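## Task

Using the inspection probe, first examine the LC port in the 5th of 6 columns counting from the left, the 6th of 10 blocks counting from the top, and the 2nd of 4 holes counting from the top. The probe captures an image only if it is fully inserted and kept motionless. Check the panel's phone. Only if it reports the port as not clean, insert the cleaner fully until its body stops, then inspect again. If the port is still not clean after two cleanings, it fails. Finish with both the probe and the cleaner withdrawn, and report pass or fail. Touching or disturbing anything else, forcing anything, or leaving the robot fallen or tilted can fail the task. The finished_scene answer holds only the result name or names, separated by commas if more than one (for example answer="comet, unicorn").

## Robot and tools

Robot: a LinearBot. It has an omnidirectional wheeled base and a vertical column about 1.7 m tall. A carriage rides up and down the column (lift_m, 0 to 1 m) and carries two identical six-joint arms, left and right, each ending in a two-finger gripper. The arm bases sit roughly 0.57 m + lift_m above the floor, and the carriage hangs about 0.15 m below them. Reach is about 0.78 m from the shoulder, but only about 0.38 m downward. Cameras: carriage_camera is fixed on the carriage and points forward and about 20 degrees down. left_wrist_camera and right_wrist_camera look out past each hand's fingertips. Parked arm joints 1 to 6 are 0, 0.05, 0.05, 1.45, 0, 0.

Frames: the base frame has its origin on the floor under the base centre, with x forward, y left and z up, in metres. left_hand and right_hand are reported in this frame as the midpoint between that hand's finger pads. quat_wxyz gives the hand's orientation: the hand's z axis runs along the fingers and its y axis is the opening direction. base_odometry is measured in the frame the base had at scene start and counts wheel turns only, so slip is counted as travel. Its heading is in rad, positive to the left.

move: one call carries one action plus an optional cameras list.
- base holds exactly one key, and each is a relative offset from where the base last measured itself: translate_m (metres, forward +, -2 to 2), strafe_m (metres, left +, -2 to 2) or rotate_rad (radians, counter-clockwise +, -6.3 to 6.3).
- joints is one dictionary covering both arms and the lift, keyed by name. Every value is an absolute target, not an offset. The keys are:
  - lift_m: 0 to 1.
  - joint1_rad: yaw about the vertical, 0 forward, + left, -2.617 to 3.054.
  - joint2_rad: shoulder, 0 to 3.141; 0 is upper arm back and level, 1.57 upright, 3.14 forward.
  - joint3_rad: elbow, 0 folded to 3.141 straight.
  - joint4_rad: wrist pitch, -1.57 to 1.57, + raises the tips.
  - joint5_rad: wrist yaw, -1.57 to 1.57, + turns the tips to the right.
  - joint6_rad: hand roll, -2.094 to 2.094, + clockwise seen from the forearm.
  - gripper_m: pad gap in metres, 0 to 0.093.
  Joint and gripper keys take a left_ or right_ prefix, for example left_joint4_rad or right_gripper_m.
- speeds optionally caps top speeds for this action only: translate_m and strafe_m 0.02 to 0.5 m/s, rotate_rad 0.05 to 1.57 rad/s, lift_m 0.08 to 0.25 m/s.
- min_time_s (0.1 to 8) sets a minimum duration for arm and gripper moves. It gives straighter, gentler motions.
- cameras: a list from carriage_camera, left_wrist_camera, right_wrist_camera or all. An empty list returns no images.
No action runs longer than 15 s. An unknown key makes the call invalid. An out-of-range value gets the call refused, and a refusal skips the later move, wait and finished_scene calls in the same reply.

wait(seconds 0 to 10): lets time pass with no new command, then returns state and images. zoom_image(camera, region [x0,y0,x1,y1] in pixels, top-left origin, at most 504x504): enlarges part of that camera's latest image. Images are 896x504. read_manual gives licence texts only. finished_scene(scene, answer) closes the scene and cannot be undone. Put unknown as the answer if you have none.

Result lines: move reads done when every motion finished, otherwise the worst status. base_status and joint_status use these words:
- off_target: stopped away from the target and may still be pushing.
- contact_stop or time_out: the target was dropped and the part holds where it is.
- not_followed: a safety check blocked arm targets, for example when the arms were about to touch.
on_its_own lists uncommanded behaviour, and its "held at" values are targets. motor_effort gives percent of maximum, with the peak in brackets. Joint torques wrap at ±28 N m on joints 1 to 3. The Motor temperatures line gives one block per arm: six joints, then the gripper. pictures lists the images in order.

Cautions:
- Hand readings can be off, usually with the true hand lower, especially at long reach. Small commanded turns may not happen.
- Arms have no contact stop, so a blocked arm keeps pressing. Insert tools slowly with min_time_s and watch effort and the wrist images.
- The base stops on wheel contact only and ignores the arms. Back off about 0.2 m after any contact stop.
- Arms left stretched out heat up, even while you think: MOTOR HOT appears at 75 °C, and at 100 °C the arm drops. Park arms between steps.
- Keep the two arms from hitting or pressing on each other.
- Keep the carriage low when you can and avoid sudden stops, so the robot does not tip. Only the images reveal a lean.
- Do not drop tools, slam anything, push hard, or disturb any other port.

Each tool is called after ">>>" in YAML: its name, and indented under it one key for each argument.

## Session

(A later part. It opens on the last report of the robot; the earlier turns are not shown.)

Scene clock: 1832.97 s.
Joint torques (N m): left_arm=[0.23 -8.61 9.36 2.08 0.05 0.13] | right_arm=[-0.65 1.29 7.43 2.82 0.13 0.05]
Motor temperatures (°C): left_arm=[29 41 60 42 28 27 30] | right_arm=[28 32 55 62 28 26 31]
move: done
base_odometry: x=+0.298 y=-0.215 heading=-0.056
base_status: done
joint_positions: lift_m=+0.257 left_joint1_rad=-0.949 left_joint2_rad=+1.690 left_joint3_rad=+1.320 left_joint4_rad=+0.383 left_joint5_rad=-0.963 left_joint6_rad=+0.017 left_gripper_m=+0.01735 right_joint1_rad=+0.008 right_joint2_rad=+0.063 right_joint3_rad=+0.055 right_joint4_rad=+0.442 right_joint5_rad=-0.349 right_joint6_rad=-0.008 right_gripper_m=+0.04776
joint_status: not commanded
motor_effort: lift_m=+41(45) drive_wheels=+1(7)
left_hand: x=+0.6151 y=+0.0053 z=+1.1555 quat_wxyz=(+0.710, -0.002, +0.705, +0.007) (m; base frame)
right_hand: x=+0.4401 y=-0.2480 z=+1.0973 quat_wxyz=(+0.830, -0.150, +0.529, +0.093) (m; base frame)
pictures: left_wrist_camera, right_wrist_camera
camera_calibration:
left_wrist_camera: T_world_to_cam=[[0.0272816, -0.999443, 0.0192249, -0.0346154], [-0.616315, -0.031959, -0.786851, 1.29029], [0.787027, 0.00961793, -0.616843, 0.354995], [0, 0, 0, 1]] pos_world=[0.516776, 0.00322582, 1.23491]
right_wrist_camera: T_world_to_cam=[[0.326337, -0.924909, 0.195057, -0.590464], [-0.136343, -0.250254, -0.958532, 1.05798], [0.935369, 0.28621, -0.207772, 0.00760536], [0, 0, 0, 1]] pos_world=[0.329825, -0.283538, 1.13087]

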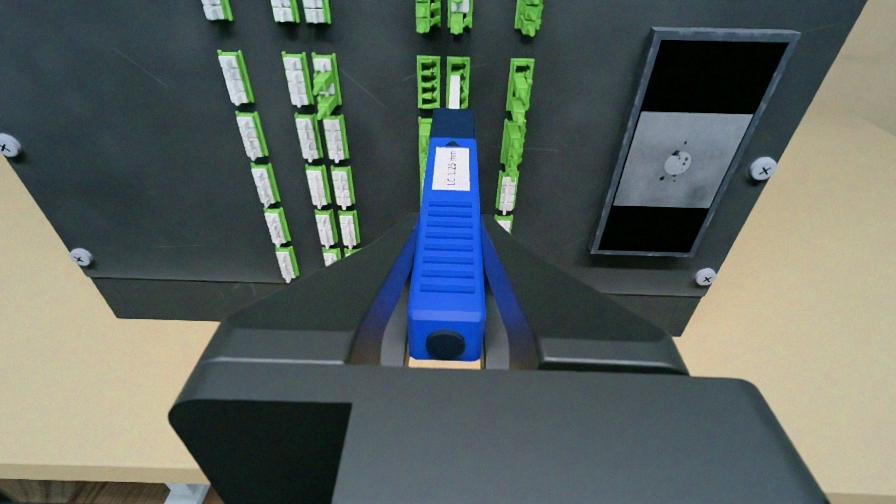

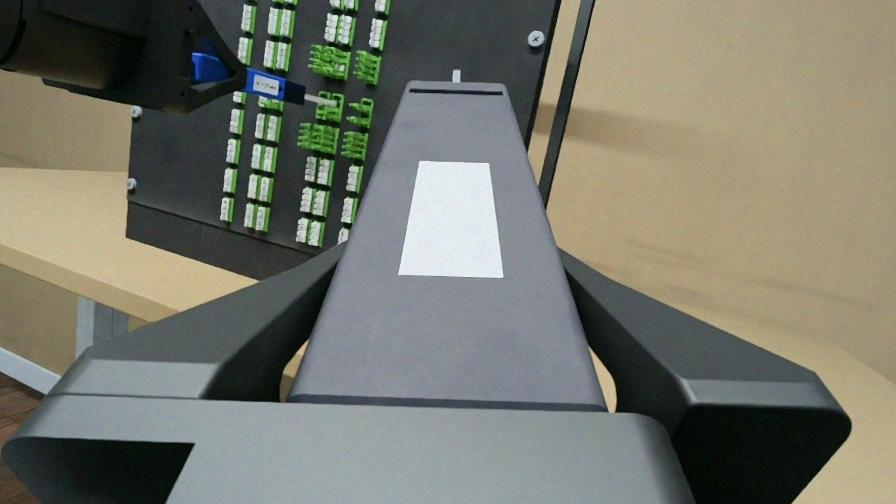

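>>> move:
  base: {"translate_m": 0.0015}
  speeds: {"translate_m": 0.02}
  cameras: ["right_wrist_camera", "left_wrist_camera"]

>>> zoom_image:
  camera: "right_wrist_camera"
  region: [312, 88, 348, 124]

>>> zoom_image:
  camera: "left_wrist_camera"
  region: [440, 50, 480, 90]

Scene clock: 1968.67 s.
Joint torques (N m): left_arm=[-0.01 -8.58 9.35 2.1 0.04 0.12] | right_arm=[-0.66 1.33 7.38 2.82 0.13 0.04]
Motor temperatures (°C): left_arm=[29 41 60 42 28 27 30] | right_arm=[28 31 54 63 28 26 31]
move: done
base_odometry: x=+0.299 y=-0.215 heading=-0.056
base_status: done
joint_positions: lift_m=+0.257 left_joint1_rad=-0.949 left_joint2_rad=+1.690 left_joint3_rad=+1.320 left_joint4_rad=+0.383 left_joint5_rad=-0.962 left_joint6_rad=+0.017 left_gripper_m=+0.01735 right_joint1_rad=+0.008 right_joint2_rad=+0.063 right_joint3_rad=+0.055 right_joint4_rad=+0.442 right_joint5_rad=-0.349 right_joint6_rad=-0.008 right_gripper_m=+0.04776
joint_status: not commanded
motor_effort: lift_m=+43(43) drive_wheels=+1(8)
left_hand: x=+0.6154 y=+0.0056 z=+1.1555 quat_wxyz=(+0.710, -0.002, +0.705, +0.007) (m; base frame)
right_hand: x=+0.4401 y=-0.2480 z=+1.0973 quat_wxyz=(+0.830, -0.150, +0.529, +0.093) (m; base frame)
pictures: left_wrist_camera, right_wrist_camera
camera_calibration:
left_wrist_camera: T_world_to_cam=[[0.0276406, -0.999434, 0.0191965, -0.0346744], [-0.616301, -0.0321579, -0.786854, 1.29047], [0.787026, 0.0099183, -0.61684, 0.354754], [0, 0, 0, 1]] pos_world=[0.517076, 0.00332557, 1.23491]
right_wrist_camera: T_world_to_cam=[[0.326337, -0.924909, 0.195057, -0.590464], [-0.136343, -0.250254, -0.958532, 1.05798], [0.935369, 0.28621, -0.207772, 0.00760536], [0, 0, 0, 1]] pos_world=[0.329825, -0.283538, 1.13087]

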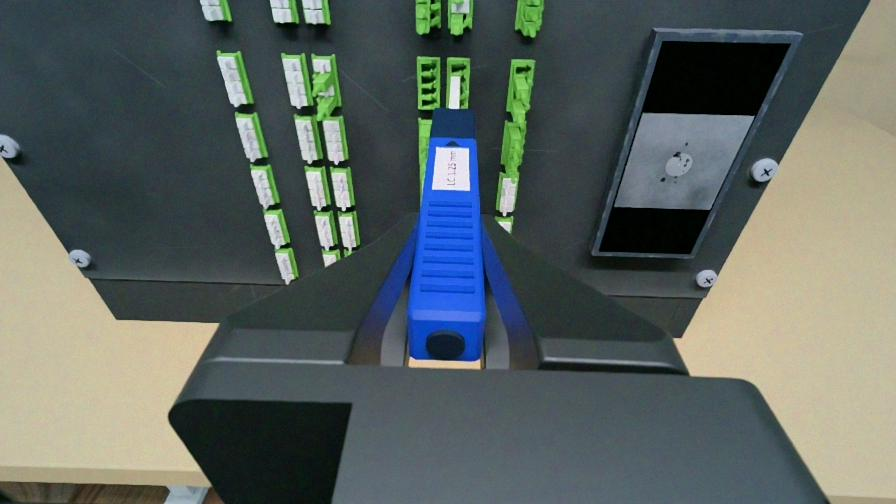

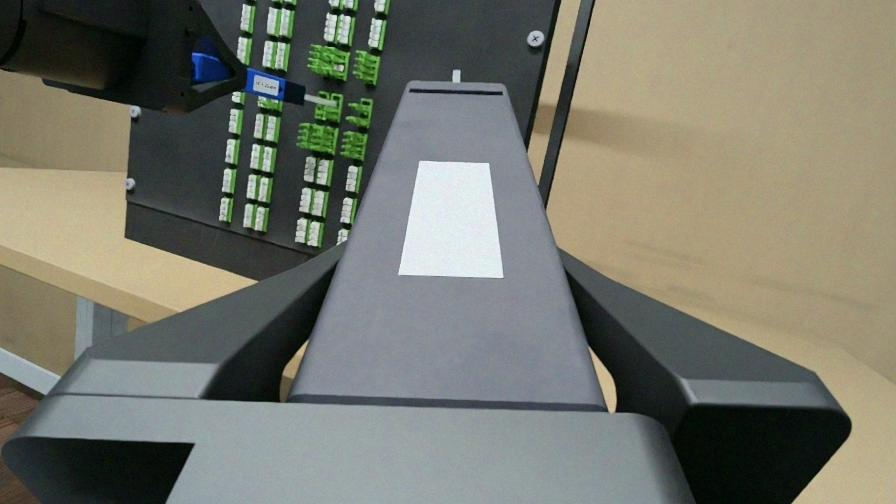

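Scaled by 14.000 from the camera's 896x504 image, which has a finer 1280x720 frame.

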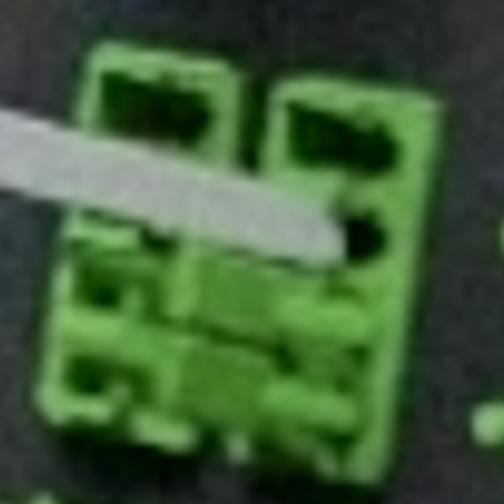

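Scaled by 12.600 from the camera's 896x504 image, which has a finer 1280x720 frame.

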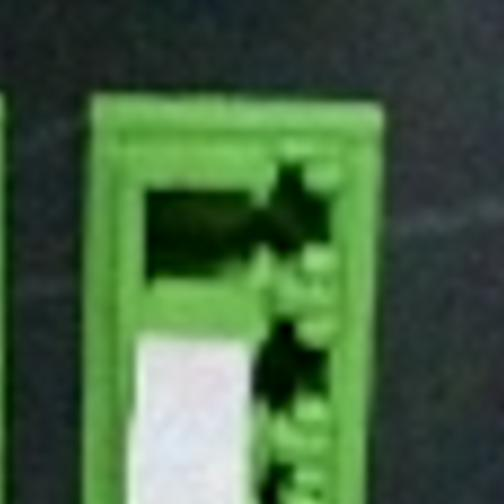

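>>> move:
  base: {"translate_m": 0.0015}
  speeds: {"translate_m": 0.02}
  cameras: ["right_wrist_camera", "left_wrist_camera"]

>>> zoom_image:
  camera: "right_wrist_camera"
  region: [296, 80, 346, 120]

>>> zoom_image:
  camera: "left_wrist_camera"
  region: [440, 50, 480, 90]

Scene clock: 1976.37 s.
Joint torques (N m): left_arm=[0.09 -8.66 9.35 2.08 0.07 0.13] | right_arm=[-0.65 1.29 7.41 2.82 0.13 0.04]
Motor temperatures (°C): left_arm=[29 42 61 42 28 27 30] | right_arm=[28 30 54 63 28 26 31]
move: done
base_odometry: x=+0.301 y=-0.215 heading=-0.056
base_status: done
joint_positions: lift_m=+0.257 left_joint1_rad=-0.949 left_joint2_rad=+1.690 left_joint3_rad=+1.320 left_joint4_rad=+0.383 left_joint5_rad=-0.963 left_joint6_rad=+0.017 left_gripper_m=+0.01735 right_joint1_rad=+0.008 right_joint2_rad=+0.063 right_joint3_rad=+0.055 right_joint4_rad=+0.442 right_joint5_rad=-0.349 right_joint6_rad=-0.008 right_gripper_m=+0.04776
joint_status: not commanded
motor_effort: lift_m=+41(43) drive_wheels=+1(7)
left_hand: x=+0.6152 y=+0.0055 z=+1.1555 quat_wxyz=(+0.710, -0.003, +0.705, +0.008) (m; base frame)
right_hand: x=+0.4401 y=-0.2480 z=+1.0973 quat_wxyz=(+0.830, -0.150, +0.529, +0.093) (m; base frame)
pictures: left_wrist_camera, right_wrist_camera
camera_calibration:
left_wrist_camera: T_world_to_cam=[[0.0279995, -0.999424, 0.019168, -0.0348224], [-0.616286, -0.0323568, -0.786857, 1.29041], [0.787024, 0.0102187, -0.616837, 0.354828], [0, 0, 0, 1]] pos_world=[0.516977, 0.00332531, 1.23491]
right_wrist_camera: T_world_to_cam=[[0.326337, -0.924909, 0.195057, -0.590464], [-0.136343, -0.250254, -0.958532, 1.05798], [0.935369, 0.28621, -0.207772, 0.00760536], [0, 0, 0, 1]] pos_world=[0.329825, -0.283538, 1.13087]

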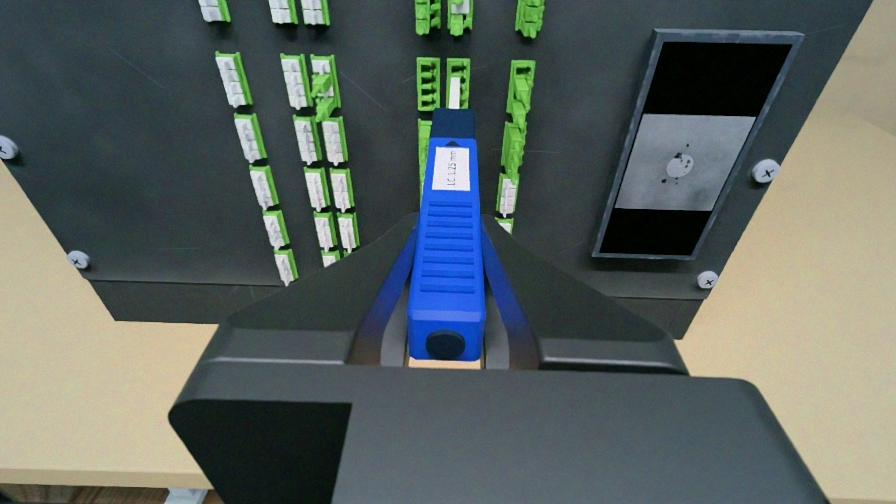

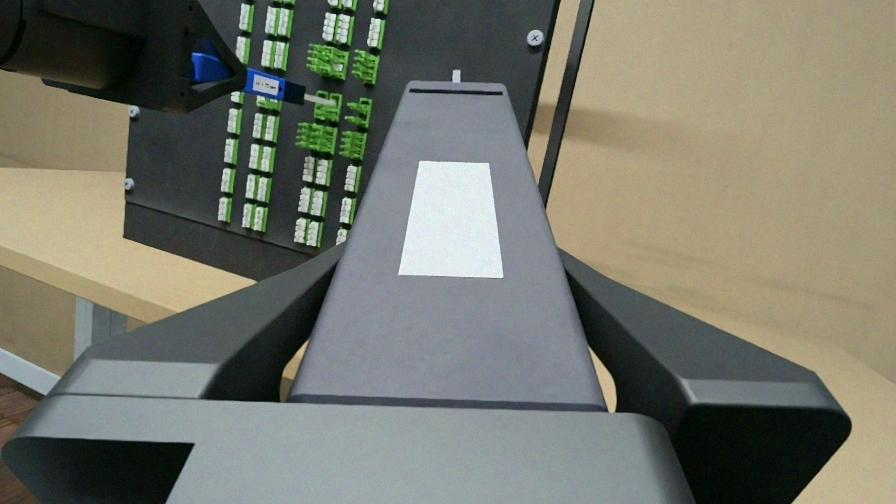

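Scaled by 10.080 from the camera's 896x504 image, which has a finer 1280x720 frame.

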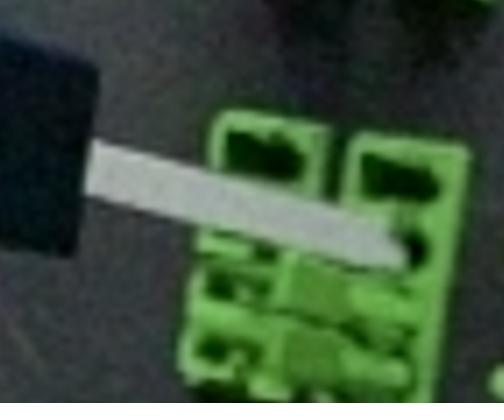

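Scaled by 12.600 from the camera's 896x504 image, which has a finer 1280x720 frame.

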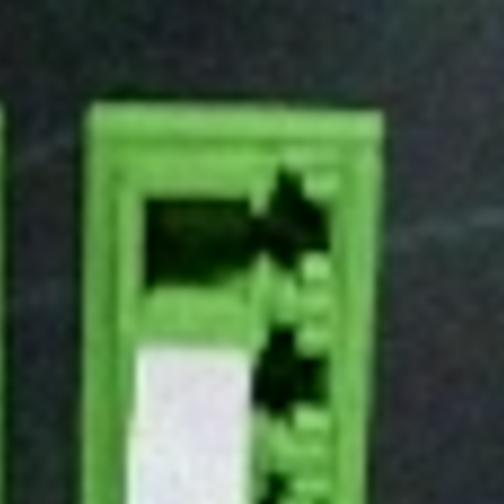

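>>> move:
  base: {"translate_m": 0.003}
  speeds: {"translate_m": 0.02}
  cameras: ["right_wrist_camera", "left_wrist_camera"]

>>> zoom_image:
  camera: "right_wrist_camera"
  region: [296, 80, 346, 120]

>>> zoom_image:
  camera: "left_wrist_camera"
  region: [440, 50, 480, 90]

Scene clock: 1982.80 s.
Joint torques (N m): left_arm=[0.12 -8.57 9.36 2.09 0.07 0.12] | right_arm=[-0.66 1.31 7.42 2.82 0.13 0.05]
Motor temperatures (°C): left_arm=[29 42 61 42 28 27 30] | right_arm=[28 30 54 63 28 26 31]
move: done
base_odometry: x=+0.304 y=-0.215 heading=-0.056
base_status: done
joint_positions: lift_m=+0.257 left_joint1_rad=-0.949 left_joint2_rad=+1.690 left_joint3_rad=+1.320 left_joint4_rad=+0.383 left_joint5_rad=-0.964 left_joint6_rad=+0.017 left_gripper_m=+0.01735 right_joint1_rad=+0.008 right_joint2_rad=+0.063 right_joint3_rad=+0.055 right_joint4_rad=+0.442 right_joint5_rad=-0.349 right_joint6_rad=-0.008 right_gripper_m=+0.04776
joint_status: not commanded
motor_effort: lift_m=+41(44) drive_wheels=-1(8)
left_hand: x=+0.6151 y=+0.0055 z=+1.1555 quat_wxyz=(+0.710, -0.003, +0.704, +0.008) (m; base frame)
right_hand: x=+0.4400 y=-0.2480 z=+1.0974 quat_wxyz=(+0.830, -0.150, +0.529, +0.093) (m; base frame)
pictures: left_wrist_camera, right_wrist_camera
camera_calibration:
left_wrist_camera: T_world_to_cam=[[0.0283844, -0.999407, 0.0195038, -0.0354294], [-0.616156, -0.032857, -0.786939, 1.29032], [0.787113, 0.0103194, -0.616723, 0.354799], [0, 0, 0, 1]] pos_world=[0.516776, 0.00332631, 1.23491]
right_wrist_camera: T_world_to_cam=[[0.326245, -0.924917, 0.195172, -0.590586], [-0.13594, -0.250229, -0.958596, 1.05803], [0.935459, 0.286205, -0.207369, 0.00714201], [0, 0, 0, 1]] pos_world=[0.329823, -0.283538, 1.13097]

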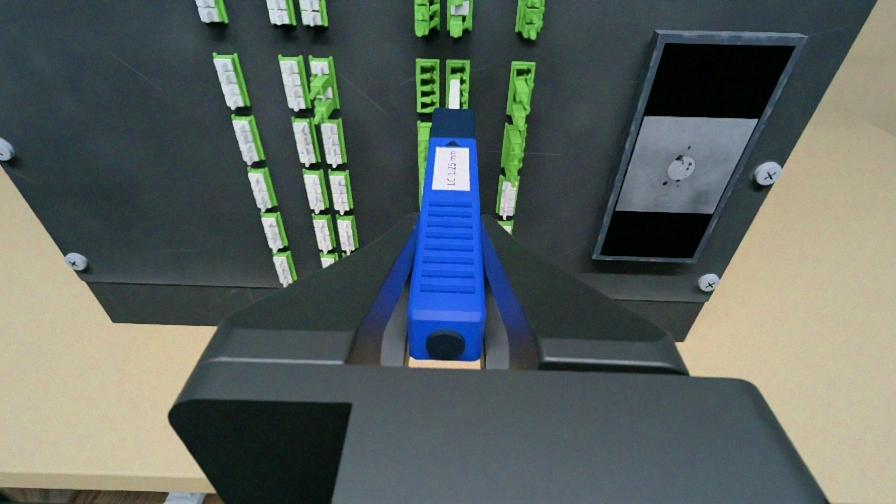

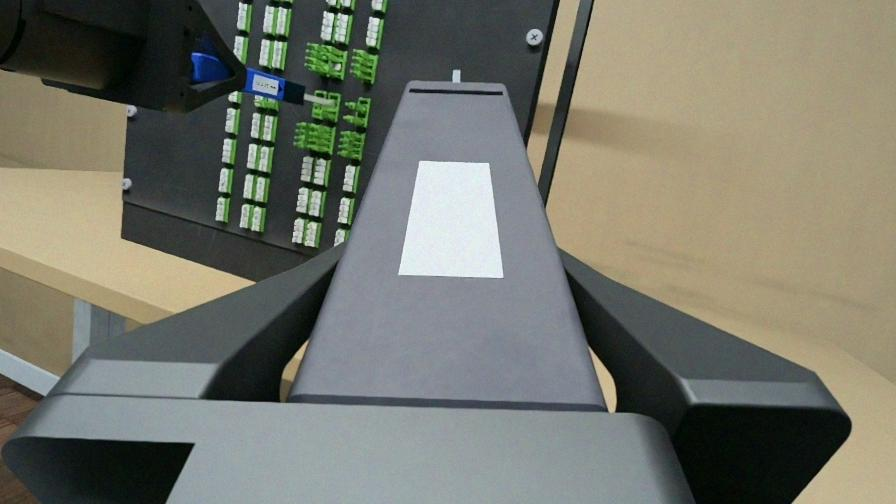

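Scaled by 10.080 from the camera's 896x504 image, which has a finer 1280x720 frame.

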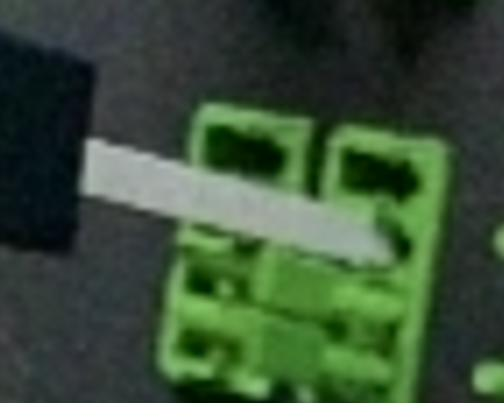

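Scaled by 12.600 from the camera's 896x504 image, which has a finer 1280x720 frame.

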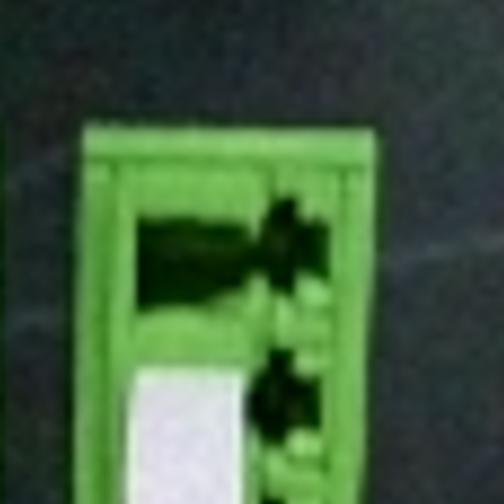

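>>> move:
  base: {"translate_m": 0.003}
  speeds: {"translate_m": 0.02}
  cameras: []

>>> move:
  base: {"translate_m": 0.002}
  speeds: {"translate_m": 0.02}
  cameras: ["right_wrist_camera", "left_wrist_camera"]

>>> zoom_image:
  camera: "right_wrist_camera"
  region: [286, 75, 346, 125]

>>> zoom_image:
  camera: "left_wrist_camera"
  region: [435, 55, 475, 95]

Scene clock: 1990.40 s.
Joint torques (N m): left_arm=[0.1 -8.59 9.35 2.07 0.05 0.13] | right_arm=[-0.66 1.31 7.41 2.83 0.13 0.04]
Motor temperatures (°C): left_arm=[29 42 61 42 28 27 30] | right_arm=[28 30 54 62 28 26 31]
move: done
base_odometry: x=+0.307 y=-0.215 heading=-0.056
base_status: done
joint_positions: lift_m=+0.257 left_joint1_rad=-0.950 left_joint2_rad=+1.690 left_joint3_rad=+1.320 left_joint4_rad=+0.384 left_joint5_rad=-0.966 left_joint6_rad=+0.017 left_gripper_m=+0.01735 right_joint1_rad=+0.008 right_joint2_rad=+0.063 right_joint3_rad=+0.055 right_joint4_rad=+0.442 right_joint5_rad=-0.349 right_joint6_rad=-0.008 right_gripper_m=+0.04776
joint_status: not commanded
motor_effort: lift_m=+41(43) drive_wheels=-1(8)
left_hand: x=+0.6149 y=+0.0056 z=+1.1556 quat_wxyz=(+0.710, -0.003, +0.704, +0.008) (m; base frame)
right_hand: x=+0.4401 y=-0.2480 z=+1.0973 quat_wxyz=(+0.830, -0.150, +0.529, +0.093) (m; base frame)
pictures: none
No camera images: "cameras" was empty.

Scene clock: 1991.07 s.
Joint torques (N m): left_arm=[0.12 -8.57 9.32 2.09 0.09 0.13] | right_arm=[-0.68 1.28 7.43 2.81 0.13 0.05]
Motor temperatures (°C): left_arm=[29 42 61 42 28 27 30] | right_arm=[28 30 54 62 28 26 31]
move: done
base_odometry: x=+0.309 y=-0.215 heading=-0.057
base_status: done
joint_positions: lift_m=+0.257 left_joint1_rad=-0.951 left_joint2_rad=+1.690 left_joint3_rad=+1.320 left_joint4_rad=+0.385 left_joint5_rad=-0.968 left_joint6_rad=+0.017 left_gripper_m=+0.01735 right_joint1_rad=+0.008 right_joint2_rad=+0.063 right_joint3_rad=+0.055 right_joint4_rad=+0.442 right_joint5_rad=-0.349 right_joint6_rad=-0.008 right_gripper_m=+0.04776
joint_status: not commanded
motor_effort: lift_m=+43(45) drive_wheels=+1(9)
left_hand: x=+0.6147 y=+0.0056 z=+1.1557 quat_wxyz=(+0.710, -0.004, +0.704, +0.008) (m; base frame)
right_hand: x=+0.4400 y=-0.2480 z=+1.0974 quat_wxyz=(+0.830, -0.150, +0.529, +0.093) (m; base frame)
pictures: left_wrist_camera, right_wrist_camera
camera_calibration:
left_wrist_camera: T_world_to_cam=[[0.0306775, -0.999319, 0.0205115, -0.0379432], [-0.615589, -0.0350571, -0.787287, 1.29023], [0.78747, 0.0115254, -0.616245, 0.354478], [0, 0, 0, 1]] pos_world=[0.516274, 0.0032288, 1.235]
right_wrist_camera: T_world_to_cam=[[0.326245, -0.924917, 0.195172, -0.590586], [-0.13594, -0.250229, -0.958596, 1.05803], [0.935459, 0.286205, -0.207369, 0.00714201], [0, 0, 0, 1]] pos_world=[0.329823, -0.283538, 1.13097]

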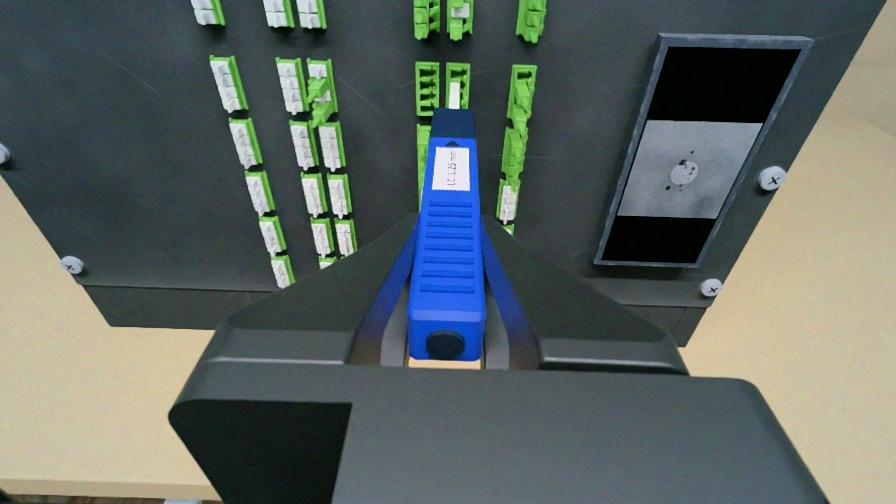

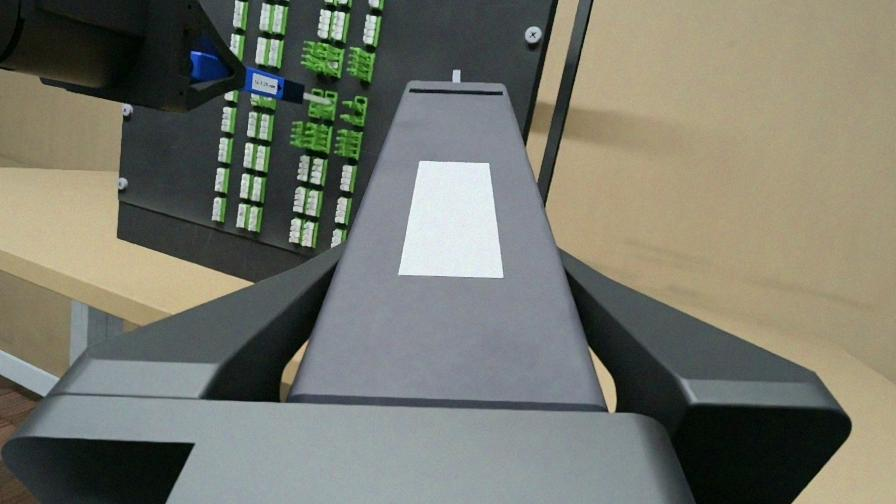

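Scaled by 8.400 from the camera's 896x504 image, which has a finer 1280x720 frame.

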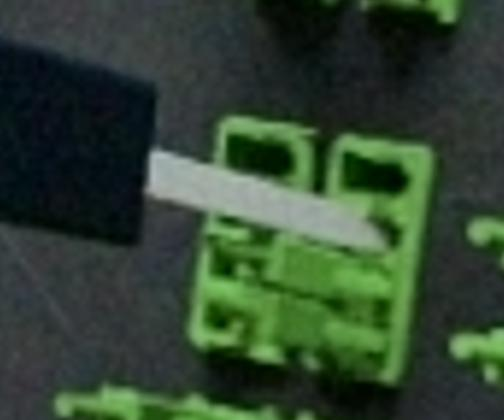

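Scaled by 12.600 from the camera's 896x504 image, which has a finer 1280x720 frame.

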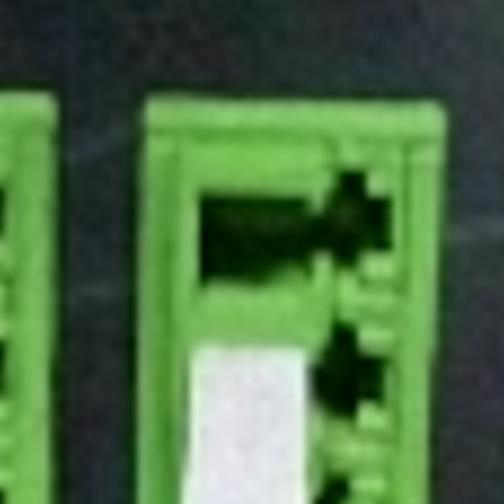

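>>> move:
  joints: {"left_joint1_rad": -0.951, "left_joint5_rad": -0.968}
  cameras: []

>>> move:
  base: {"translate_m": 0.003}
  speeds: {"translate_m": 0.02}
  cameras: ["right_wrist_camera", "left_wrist_camera"]

>>> zoom_image:
  camera: "right_wrist_camera"
  region: [286, 75, 346, 125]

Scene clock: 1996.20 s.
Joint torques (N m): left_arm=[-0.01 -8.59 9.33 2.07 0.05 0.13] | right_arm=[-0.66 1.29 7.42 2.82 0.13 0.04]
Motor temperatures (°C): left_arm=[29 42 61 42 28 27 30] | right_arm=[28 30 54 62 28 26 31]
move: done
base_odometry: x=+0.309 y=-0.215 heading=-0.057
base_status: not commanded
joint_positions: lift_m=+0.257 left_joint1_rad=-0.951 left_joint2_rad=+1.690 left_joint3_rad=+1.320 left_joint4_rad=+0.385 left_joint5_rad=-0.968 left_joint6_rad=+0.017 left_gripper_m=+0.01735 right_joint1_rad=+0.008 right_joint2_rad=+0.063 right_joint3_rad=+0.055 right_joint4_rad=+0.442 right_joint5_rad=-0.349 right_joint6_rad=-0.008 right_gripper_m=+0.04776
joint_status: all done
motor_effort: lift_m=+39(44) drive_wheels=+1(1)
left_hand: x=+0.6147 y=+0.0056 z=+1.1557 quat_wxyz=(+0.710, -0.004, +0.704, +0.008) (m; base frame)
right_hand: x=+0.4401 y=-0.2480 z=+1.0973 quat_wxyz=(+0.830, -0.150, +0.529, +0.093) (m; base frame)
pictures: none
No camera images: "cameras" was empty.

Scene clock: 1996.80 s.
Joint torques (N m): left_arm=[0.36 -8.58 9.37 2.05 0.07 0.13] | right_arm=[-0.68 1.32 7.39 2.84 0.13 0.04]
Motor temperatures (°C): left_arm=[29 42 61 42 28 27 30] | right_arm=[28 30 54 62 28 26 31]
move: done
base_odometry: x=+0.312 y=-0.216 heading=-0.057
base_status: done
joint_positions: lift_m=+0.257 left_joint1_rad=-0.953 left_joint2_rad=+1.690 left_joint3_rad=+1.320 left_joint4_rad=+0.385 left_joint5_rad=-0.973 left_joint6_rad=+0.017 left_gripper_m=+0.01735 right_joint1_rad=+0.008 right_joint2_rad=+0.063 right_joint3_rad=+0.055 right_joint4_rad=+0.442 right_joint5_rad=-0.349 right_joint6_rad=-0.008 right_gripper_m=+0.04776
joint_status: not commanded
motor_effort: lift_m=+41(43) drive_wheels=-1(8)
left_hand: x=+0.6139 y=+0.0055 z=+1.1557 quat_wxyz=(+0.710, -0.005, +0.704, +0.009) (m; base frame)
right_hand: x=+0.4400 y=-0.2480 z=+1.0974 quat_wxyz=(+0.830, -0.150, +0.529, +0.093) (m; base frame)
pictures: left_wrist_camera, right_wrist_camera
camera_calibration:
left_wrist_camera: T_world_to_cam=[[0.0332995, -0.999233, 0.0206094, -0.0396953], [-0.615516, -0.0367497, -0.787267, 1.28973], [0.78742, 0.0135302, -0.616268, 0.35508], [0, 0, 0, 1]] pos_world=[0.515575, 0.00292803, 1.235]
right_wrist_camera: T_world_to_cam=[[0.326245, -0.924917, 0.195172, -0.590586], [-0.13594, -0.250229, -0.958596, 1.05803], [0.935459, 0.286205, -0.207369, 0.00714201], [0, 0, 0, 1]] pos_world=[0.329823, -0.283538, 1.13097]

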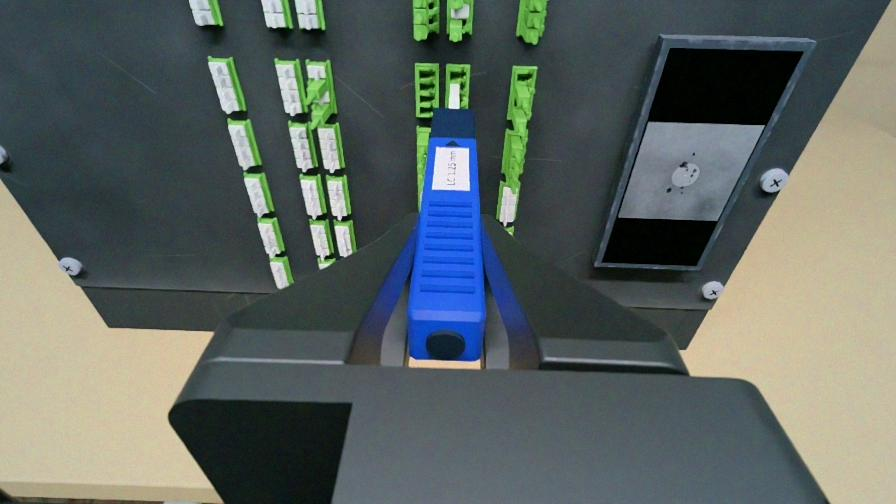

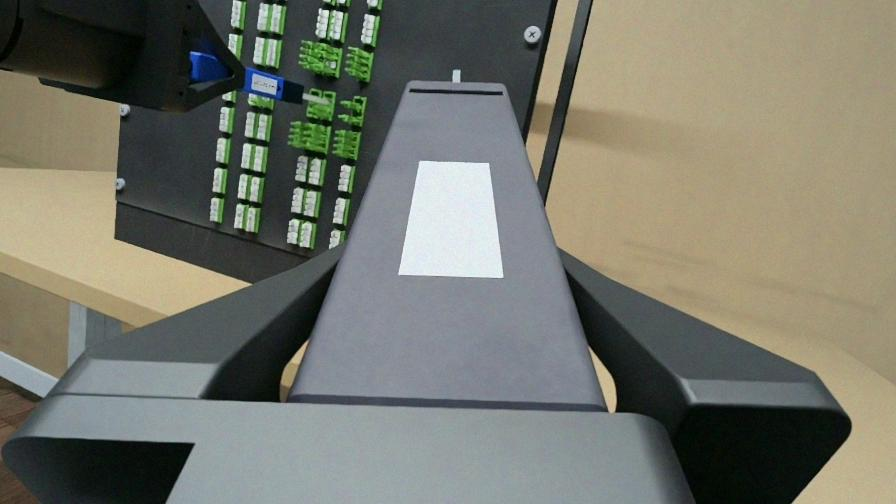

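Scaled by 8.400 from the camera's 896x504 image, which has a finer 1280x720 frame.

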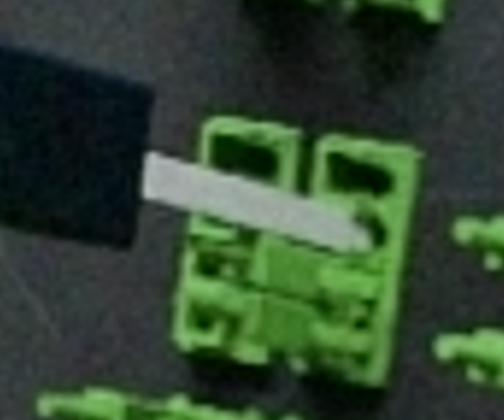

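>>> move:
  joints: {"left_joint1_rad": -0.943, "left_joint5_rad": -0.971}
  cameras: []

>>> move:
  base: {"translate_m": 0.003}
  speeds: {"translate_m": 0.02}
  cameras: ["right_wrist_camera", "left_wrist_camera"]

>>> zoom_image:
  camera: "right_wrist_camera"
  region: [286, 75, 346, 125]

>>> zoom_image:
  camera: "left_wrist_camera"
  region: [435, 55, 475, 95]

Scene clock: 2007.13 s.
Joint torques (N m): left_arm=[0.95 -8.64 9.36 2.06 0.08 0.13] | right_arm=[-0.65 1.29 7.41 2.82 0.13 0.05]
Motor temperatures (°C): left_arm=[29 42 61 42 28 27 30] | right_arm=[28 30 54 62 28 26 31]
move: done
base_odometry: x=+0.312 y=-0.216 heading=-0.057
base_status: not commanded
joint_positions: lift_m=+0.257 left_joint1_rad=-0.952 left_joint2_rad=+1.690 left_joint3_rad=+1.320 left_joint4_rad=+0.385 left_joint5_rad=-0.973 left_joint6_rad=+0.017 left_gripper_m=+0.01735 right_joint1_rad=+0.008 right_joint2_rad=+0.063 right_joint3_rad=+0.055 right_joint4_rad=+0.442 right_joint5_rad=-0.349 right_joint6_rad=-0.008 right_gripper_m=+0.04776
joint_status: all done
motor_effort: lift_m=+41(43) drive_wheels=+1(1)
left_hand: x=+0.6142 y=+0.0058 z=+1.1557 quat_wxyz=(+0.710, -0.005, +0.704, +0.009) (m; base frame)
right_hand: x=+0.4400 y=-0.2480 z=+1.0974 quat_wxyz=(+0.830, -0.150, +0.529, +0.093) (m; base frame)
pictures: none
No camera images: "cameras" was empty.

Scene clock: 2007.77 s.
Joint torques (N m): left_arm=[1.05 -8.59 9.35 2.06 0.09 0.12] | right_arm=[-0.66 1.33 7.45 2.83 0.13 0.04]
Motor temperatures (°C): left_arm=[29 42 61 42 28 27 30] | right_arm=[28 30 54 62 28 26 31]
move: done
base_odometry: x=+0.315 y=-0.216 heading=-0.057
base_status: done
joint_positions: lift_m=+0.257 left_joint1_rad=-0.954 left_joint2_rad=+1.690 left_joint3_rad=+1.320 left_joint4_rad=+0.385 left_joint5_rad=-0.975 left_joint6_rad=+0.017 left_gripper_m=+0.01735 right_joint1_rad=+0.008 right_joint2_rad=+0.063 right_joint3_rad=+0.055 right_joint4_rad=+0.442 right_joint5_rad=-0.349 right_joint6_rad=-0.008 right_gripper_m=+0.04776
joint_status: not commanded
motor_effort: lift_m=+45(46) drive_wheels=+1(8)
left_hand: x=+0.6138 y=+0.0058 z=+1.1557 quat_wxyz=(+0.710, -0.006, +0.704, +0.010) (m; base frame)
right_hand: x=+0.4401 y=-0.2480 z=+1.0973 quat_wxyz=(+0.830, -0.150, +0.529, +0.093) (m; base frame)
pictures: left_wrist_camera, right_wrist_camera
camera_calibration:
left_wrist_camera: T_world_to_cam=[[0.035221, -0.999167, 0.0206304, -0.0407094], [-0.615423, -0.0379494, -0.787283, 1.28964], [0.787409, 0.0150324, -0.616247, 0.355134], [0, 0, 0, 1]] pos_world=[0.515475, 0.00292728, 1.235]
right_wrist_camera: T_world_to_cam=[[0.326337, -0.924909, 0.195057, -0.590464], [-0.136343, -0.250254, -0.958532, 1.05798], [0.935369, 0.28621, -0.207772, 0.00760536], [0, 0, 0, 1]] pos_world=[0.329825, -0.283538, 1.13087]

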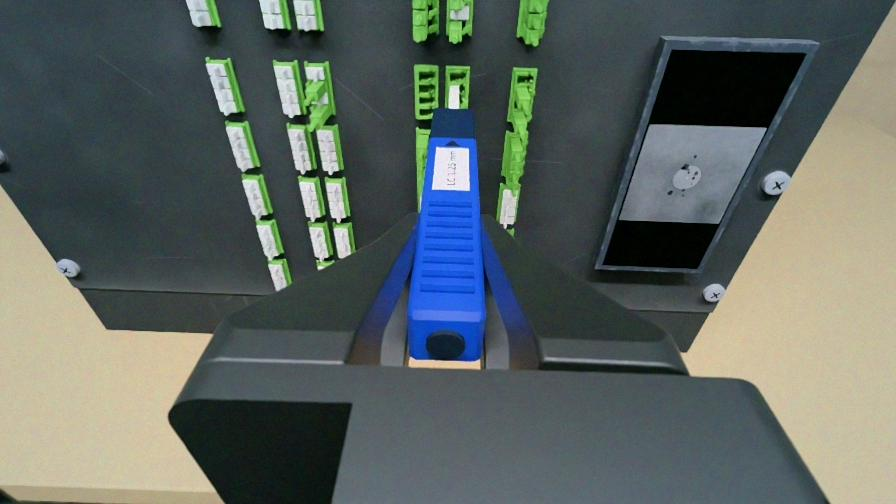

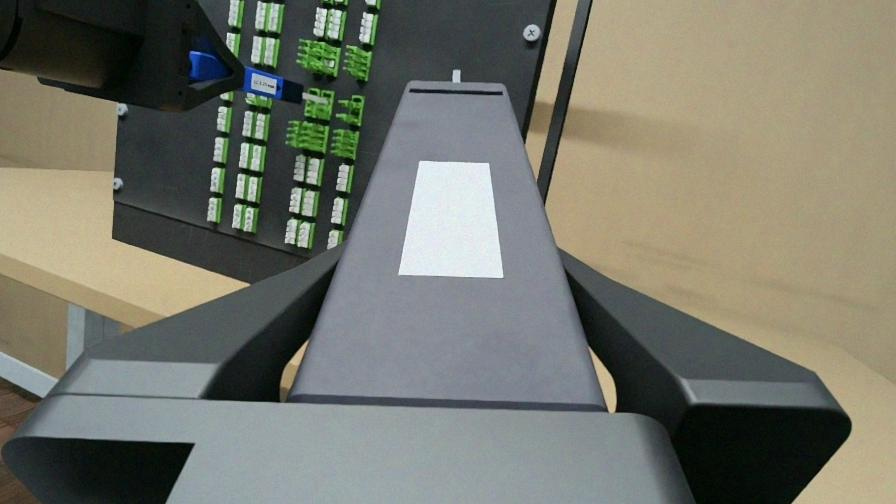

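Scaled by 8.400 from the camera's 896x504 image, which has a finer 1280x720 frame.

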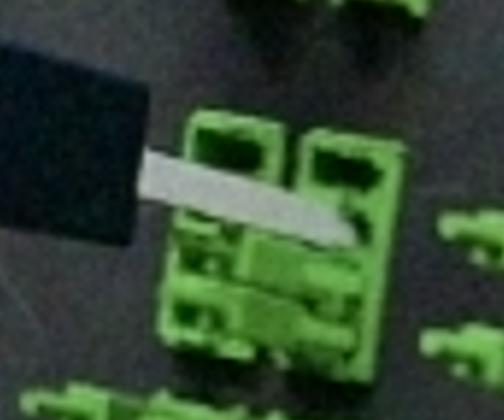

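Scaled by 12.600 from the camera's 896x504 image, which has a finer 1280x720 frame.

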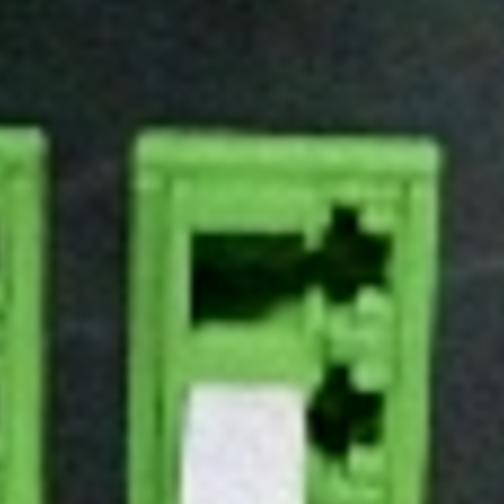

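>>> move:
  joints: {"left_joint1_rad": -0.944, "left_joint5_rad": -0.974}
  cameras: []

>>> move:
  base: {"translate_m": 0.003}
  speeds: {"translate_m": 0.02}
  cameras: ["right_wrist_camera", "left_wrist_camera"]

>>> zoom_image:
  camera: "right_wrist_camera"
  region: [286, 75, 346, 125]

Scene clock: 2013.37 s.
Joint torques (N m): left_arm=[0.92 -8.59 9.32 2.05 0.08 0.12] | right_arm=[-0.68 1.28 7.38 2.81 0.14 0.05]
Motor temperatures (°C): left_arm=[29 42 61 42 28 27 30] | right_arm=[28 30 54 62 28 26 31]
move: done
base_odometry: x=+0.315 y=-0.216 heading=-0.057
base_status: not commanded
joint_positions: lift_m=+0.257 left_joint1_rad=-0.954 left_joint2_rad=+1.690 left_joint3_rad=+1.320 left_joint4_rad=+0.385 left_joint5_rad=-0.975 left_joint6_rad=+0.017 left_gripper_m=+0.01735 right_joint1_rad=+0.008 right_joint2_rad=+0.063 right_joint3_rad=+0.055 right_joint4_rad=+0.442 right_joint5_rad=-0.349 right_joint6_rad=-0.008 right_gripper_m=+0.04776
joint_status: all done
motor_effort: lift_m=+41(44) drive_wheels=+2(2)
left_hand: x=+0.6138 y=+0.0058 z=+1.1557 quat_wxyz=(+0.710, -0.006, +0.704, +0.010) (m; base frame)
right_hand: x=+0.4400 y=-0.2480 z=+1.0974 quat_wxyz=(+0.830, -0.150, +0.529, +0.093) (m; base frame)
pictures: none
No camera images: "cameras" was empty.

Scene clock: 2014.00 s.
Joint torques (N m): left_arm=[1.05 -8.59 9.33 2.05 0.11 0.13] | right_arm=[-0.66 1.28 7.36 2.84 0.13 0.05]
Motor temperatures (°C): left_arm=[29 42 61 42 28 27 30] | right_arm=[28 30 54 62 28 26 31]
move: done
base_odometry: x=+0.318 y=-0.216 heading=-0.057
base_status: done
joint_positions: lift_m=+0.257 left_joint1_rad=-0.955 left_joint2_rad=+1.690 left_joint3_rad=+1.320 left_joint4_rad=+0.385 left_joint5_rad=-0.978 left_joint6_rad=+0.017 left_gripper_m=+0.01735 right_joint1_rad=+0.008 right_joint2_rad=+0.063 right_joint3_rad=+0.055 right_joint4_rad=+0.442 right_joint5_rad=-0.349 right_joint6_rad=-0.008 right_gripper_m=+0.04776
joint_status: not commanded
motor_effort: lift_m=+42(45) drive_wheels=+2(10)
left_hand: x=+0.6134 y=+0.0058 z=+1.1557 quat_wxyz=(+0.710, -0.006, +0.704, +0.010) (m; base frame)
right_hand: x=+0.4401 y=-0.2480 z=+1.0973 quat_wxyz=(+0.830, -0.150, +0.529, +0.093) (m; base frame)
pictures: left_wrist_camera, right_wrist_camera
camera_calibration:
left_wrist_camera: T_world_to_cam=[[0.0371463, -0.999097, 0.0206473, -0.0419048], [-0.615437, -0.0391504, -0.787213, 1.28925], [0.78731, 0.0165349, -0.616335, 0.355687], [0, 0, 0, 1]] pos_world=[0.514976, 0.00272654, 1.23501]
right_wrist_camera: T_world_to_cam=[[0.326337, -0.924909, 0.195057, -0.590464], [-0.136343, -0.250254, -0.958532, 1.05798], [0.935369, 0.28621, -0.207772, 0.00760536], [0, 0, 0, 1]] pos_world=[0.329825, -0.283538, 1.13087]

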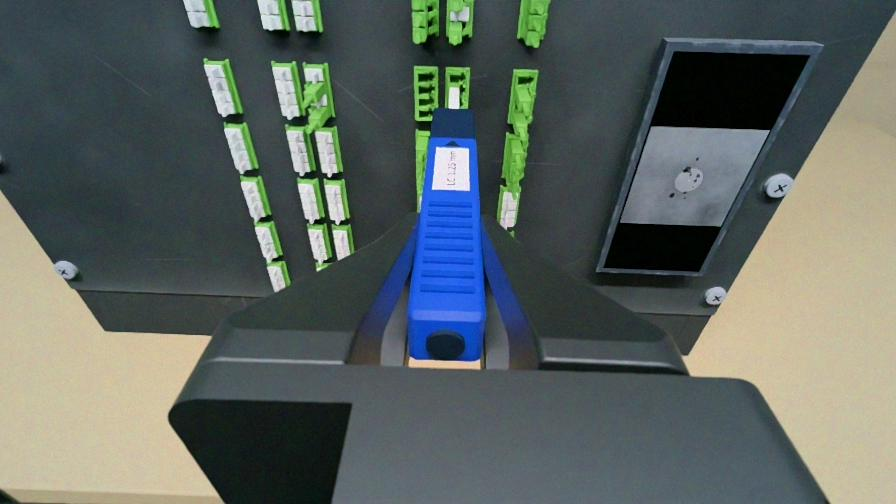

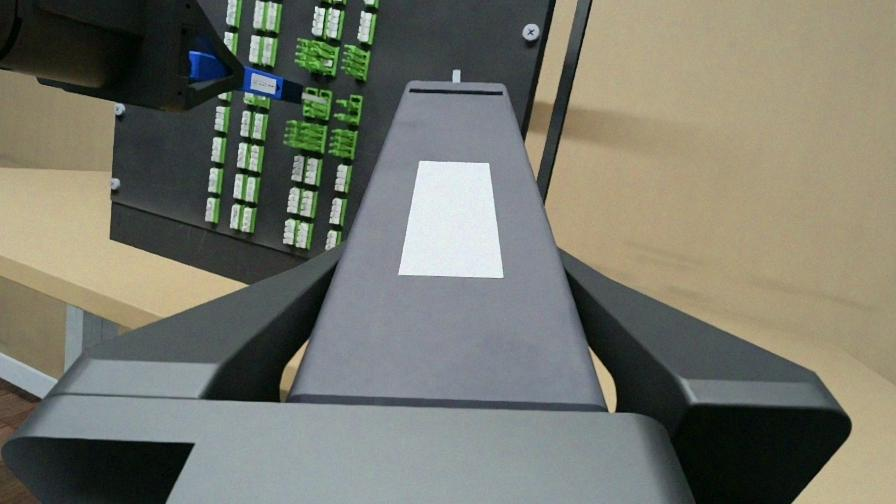

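Scaled by 8.400 from the camera's 896x504 image, which has a finer 1280x720 frame.

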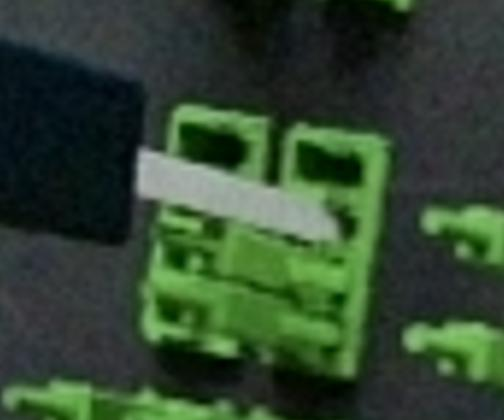

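>>> move:
  joints: {"left_joint1_rad": -0.945, "left_joint5_rad": -0.977}
  cameras: []

>>> move:
  base: {"translate_m": 0.003}
  speeds: {"translate_m": 0.02}
  cameras: ["right_wrist_camera", "left_wrist_camera"]

>>> zoom_image:
  camera: "right_wrist_camera"
  region: [276, 75, 346, 125]

>>> zoom_image:
  camera: "left_wrist_camera"
  region: [425, 60, 485, 110]

Scene clock: 2021.97 s.
Joint torques (N m): left_arm=[0.98 -8.61 9.33 2.05 0.08 0.13] | right_arm=[-0.69 1.28 7.42 2.82 0.13 0.05]
Motor temperatures (°C): left_arm=[29 42 61 42 28 27 30] | right_arm=[28 30 54 62 28 26 31]
move: done
base_odometry: x=+0.318 y=-0.216 heading=-0.057
base_status: not commanded
joint_positions: lift_m=+0.257 left_joint1_rad=-0.955 left_joint2_rad=+1.690 left_joint3_rad=+1.320 left_joint4_rad=+0.385 left_joint5_rad=-0.978 left_joint6_rad=+0.017 left_gripper_m=+0.01735 right_joint1_rad=+0.008 right_joint2_rad=+0.063 right_joint3_rad=+0.055 right_joint4_rad=+0.442 right_joint5_rad=-0.349 right_joint6_rad=-0.008 right_gripper_m=+0.04776
joint_status: all done
motor_effort: lift_m=+41(42) drive_wheels=+2(2)
left_hand: x=+0.6134 y=+0.0058 z=+1.1557 quat_wxyz=(+0.710, -0.006, +0.704, +0.010) (m; base frame)
right_hand: x=+0.4400 y=-0.2480 z=+1.0974 quat_wxyz=(+0.830, -0.150, +0.529, +0.093) (m; base frame)
pictures: none
No camera images: "cameras" was empty.

Scene clock: 2022.60 s.
Joint torques (N m): left_arm=[1.06 -8.43 9.33 2.05 0.12 0.12] | right_arm=[-0.66 1.22 7.39 2.83 0.14 0.04]
Motor temperatures (°C): left_arm=[29 42 61 42 28 27 30] | right_arm=[28 30 54 62 28 26 31]
move: done
base_odometry: x=+0.320 y=-0.216 heading=-0.057
base_status: done
joint_positions: lift_m=+0.257 left_joint1_rad=-0.957 left_joint2_rad=+1.690 left_joint3_rad=+1.320 left_joint4_rad=+0.385 left_joint5_rad=-0.982 left_joint6_rad=+0.017 left_gripper_m=+0.01735 right_joint1_rad=+0.008 right_joint2_rad=+0.063 right_joint3_rad=+0.055 right_joint4_rad=+0.442 right_joint5_rad=-0.349 right_joint6_rad=-0.008 right_gripper_m=+0.04776
joint_status: not commanded
motor_effort: lift_m=+42(45) drive_wheels=+2(9)
left_hand: x=+0.6128 y=+0.0057 z=+1.1557 quat_wxyz=(+0.710, -0.007, +0.704, +0.011) (m; base frame)
right_hand: x=+0.4401 y=-0.2480 z=+1.0973 quat_wxyz=(+0.830, -0.150, +0.529, +0.093) (m; base frame)
pictures: left_wrist_camera, right_wrist_camera
camera_calibration:
left_wrist_camera: T_world_to_cam=[[0.0390269, -0.999018, 0.020953, -0.0434293], [-0.615162, -0.0405452, -0.787358, 1.289], [0.787434, 0.0178386, -0.61614, 0.355916], [0, 0, 0, 1]] pos_world=[0.514375, 0.00252678, 1.2351]
right_wrist_camera: T_world_to_cam=[[0.326337, -0.924909, 0.195057, -0.590464], [-0.136343, -0.250254, -0.958532, 1.05798], [0.935369, 0.28621, -0.207772, 0.00760536], [0, 0, 0, 1]] pos_world=[0.329825, -0.283538, 1.13087]

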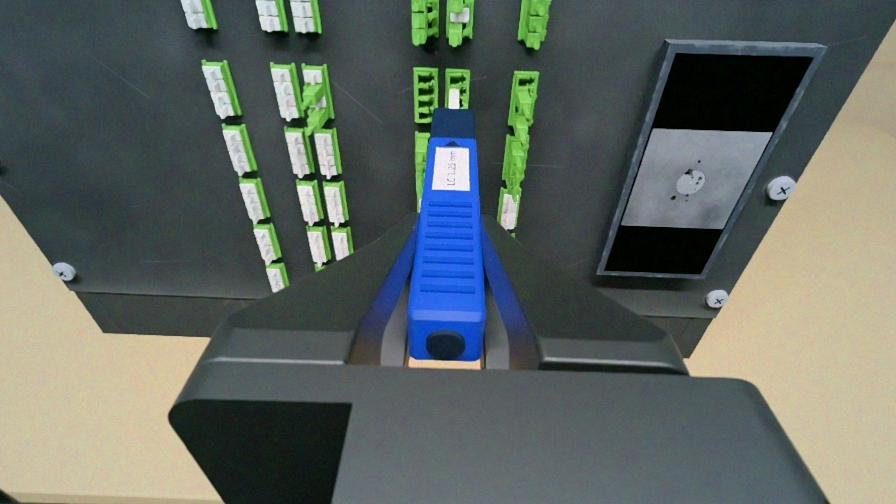

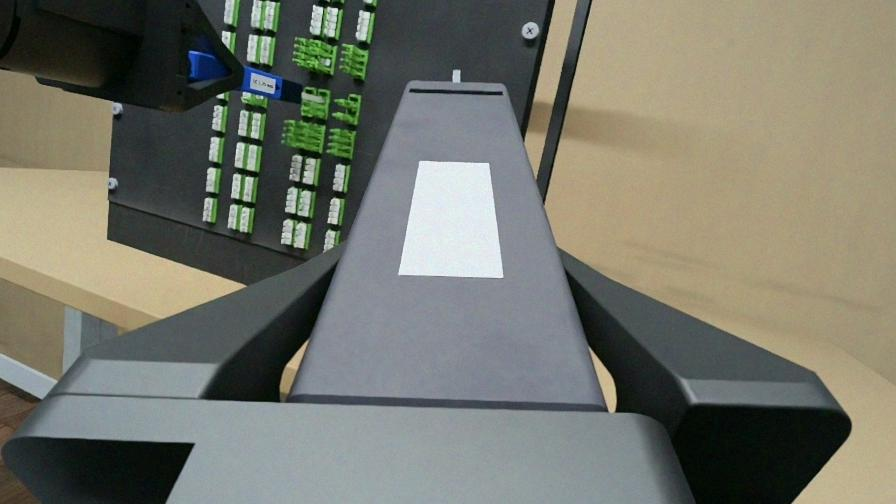

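Scaled by 7.200 from the camera's 896x504 image, which has a finer 1280x720 frame.

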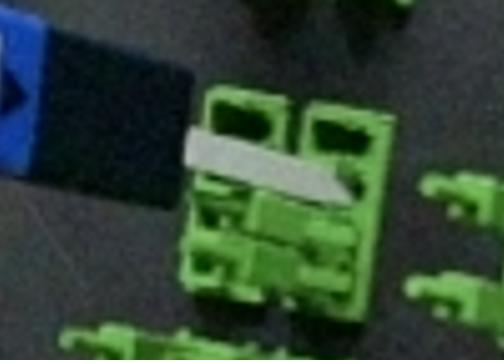

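Scaled by 8.400 from the camera's 896x504 image, which has a finer 1280x720 frame.

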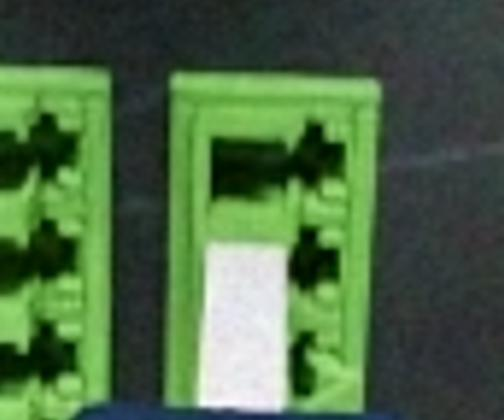

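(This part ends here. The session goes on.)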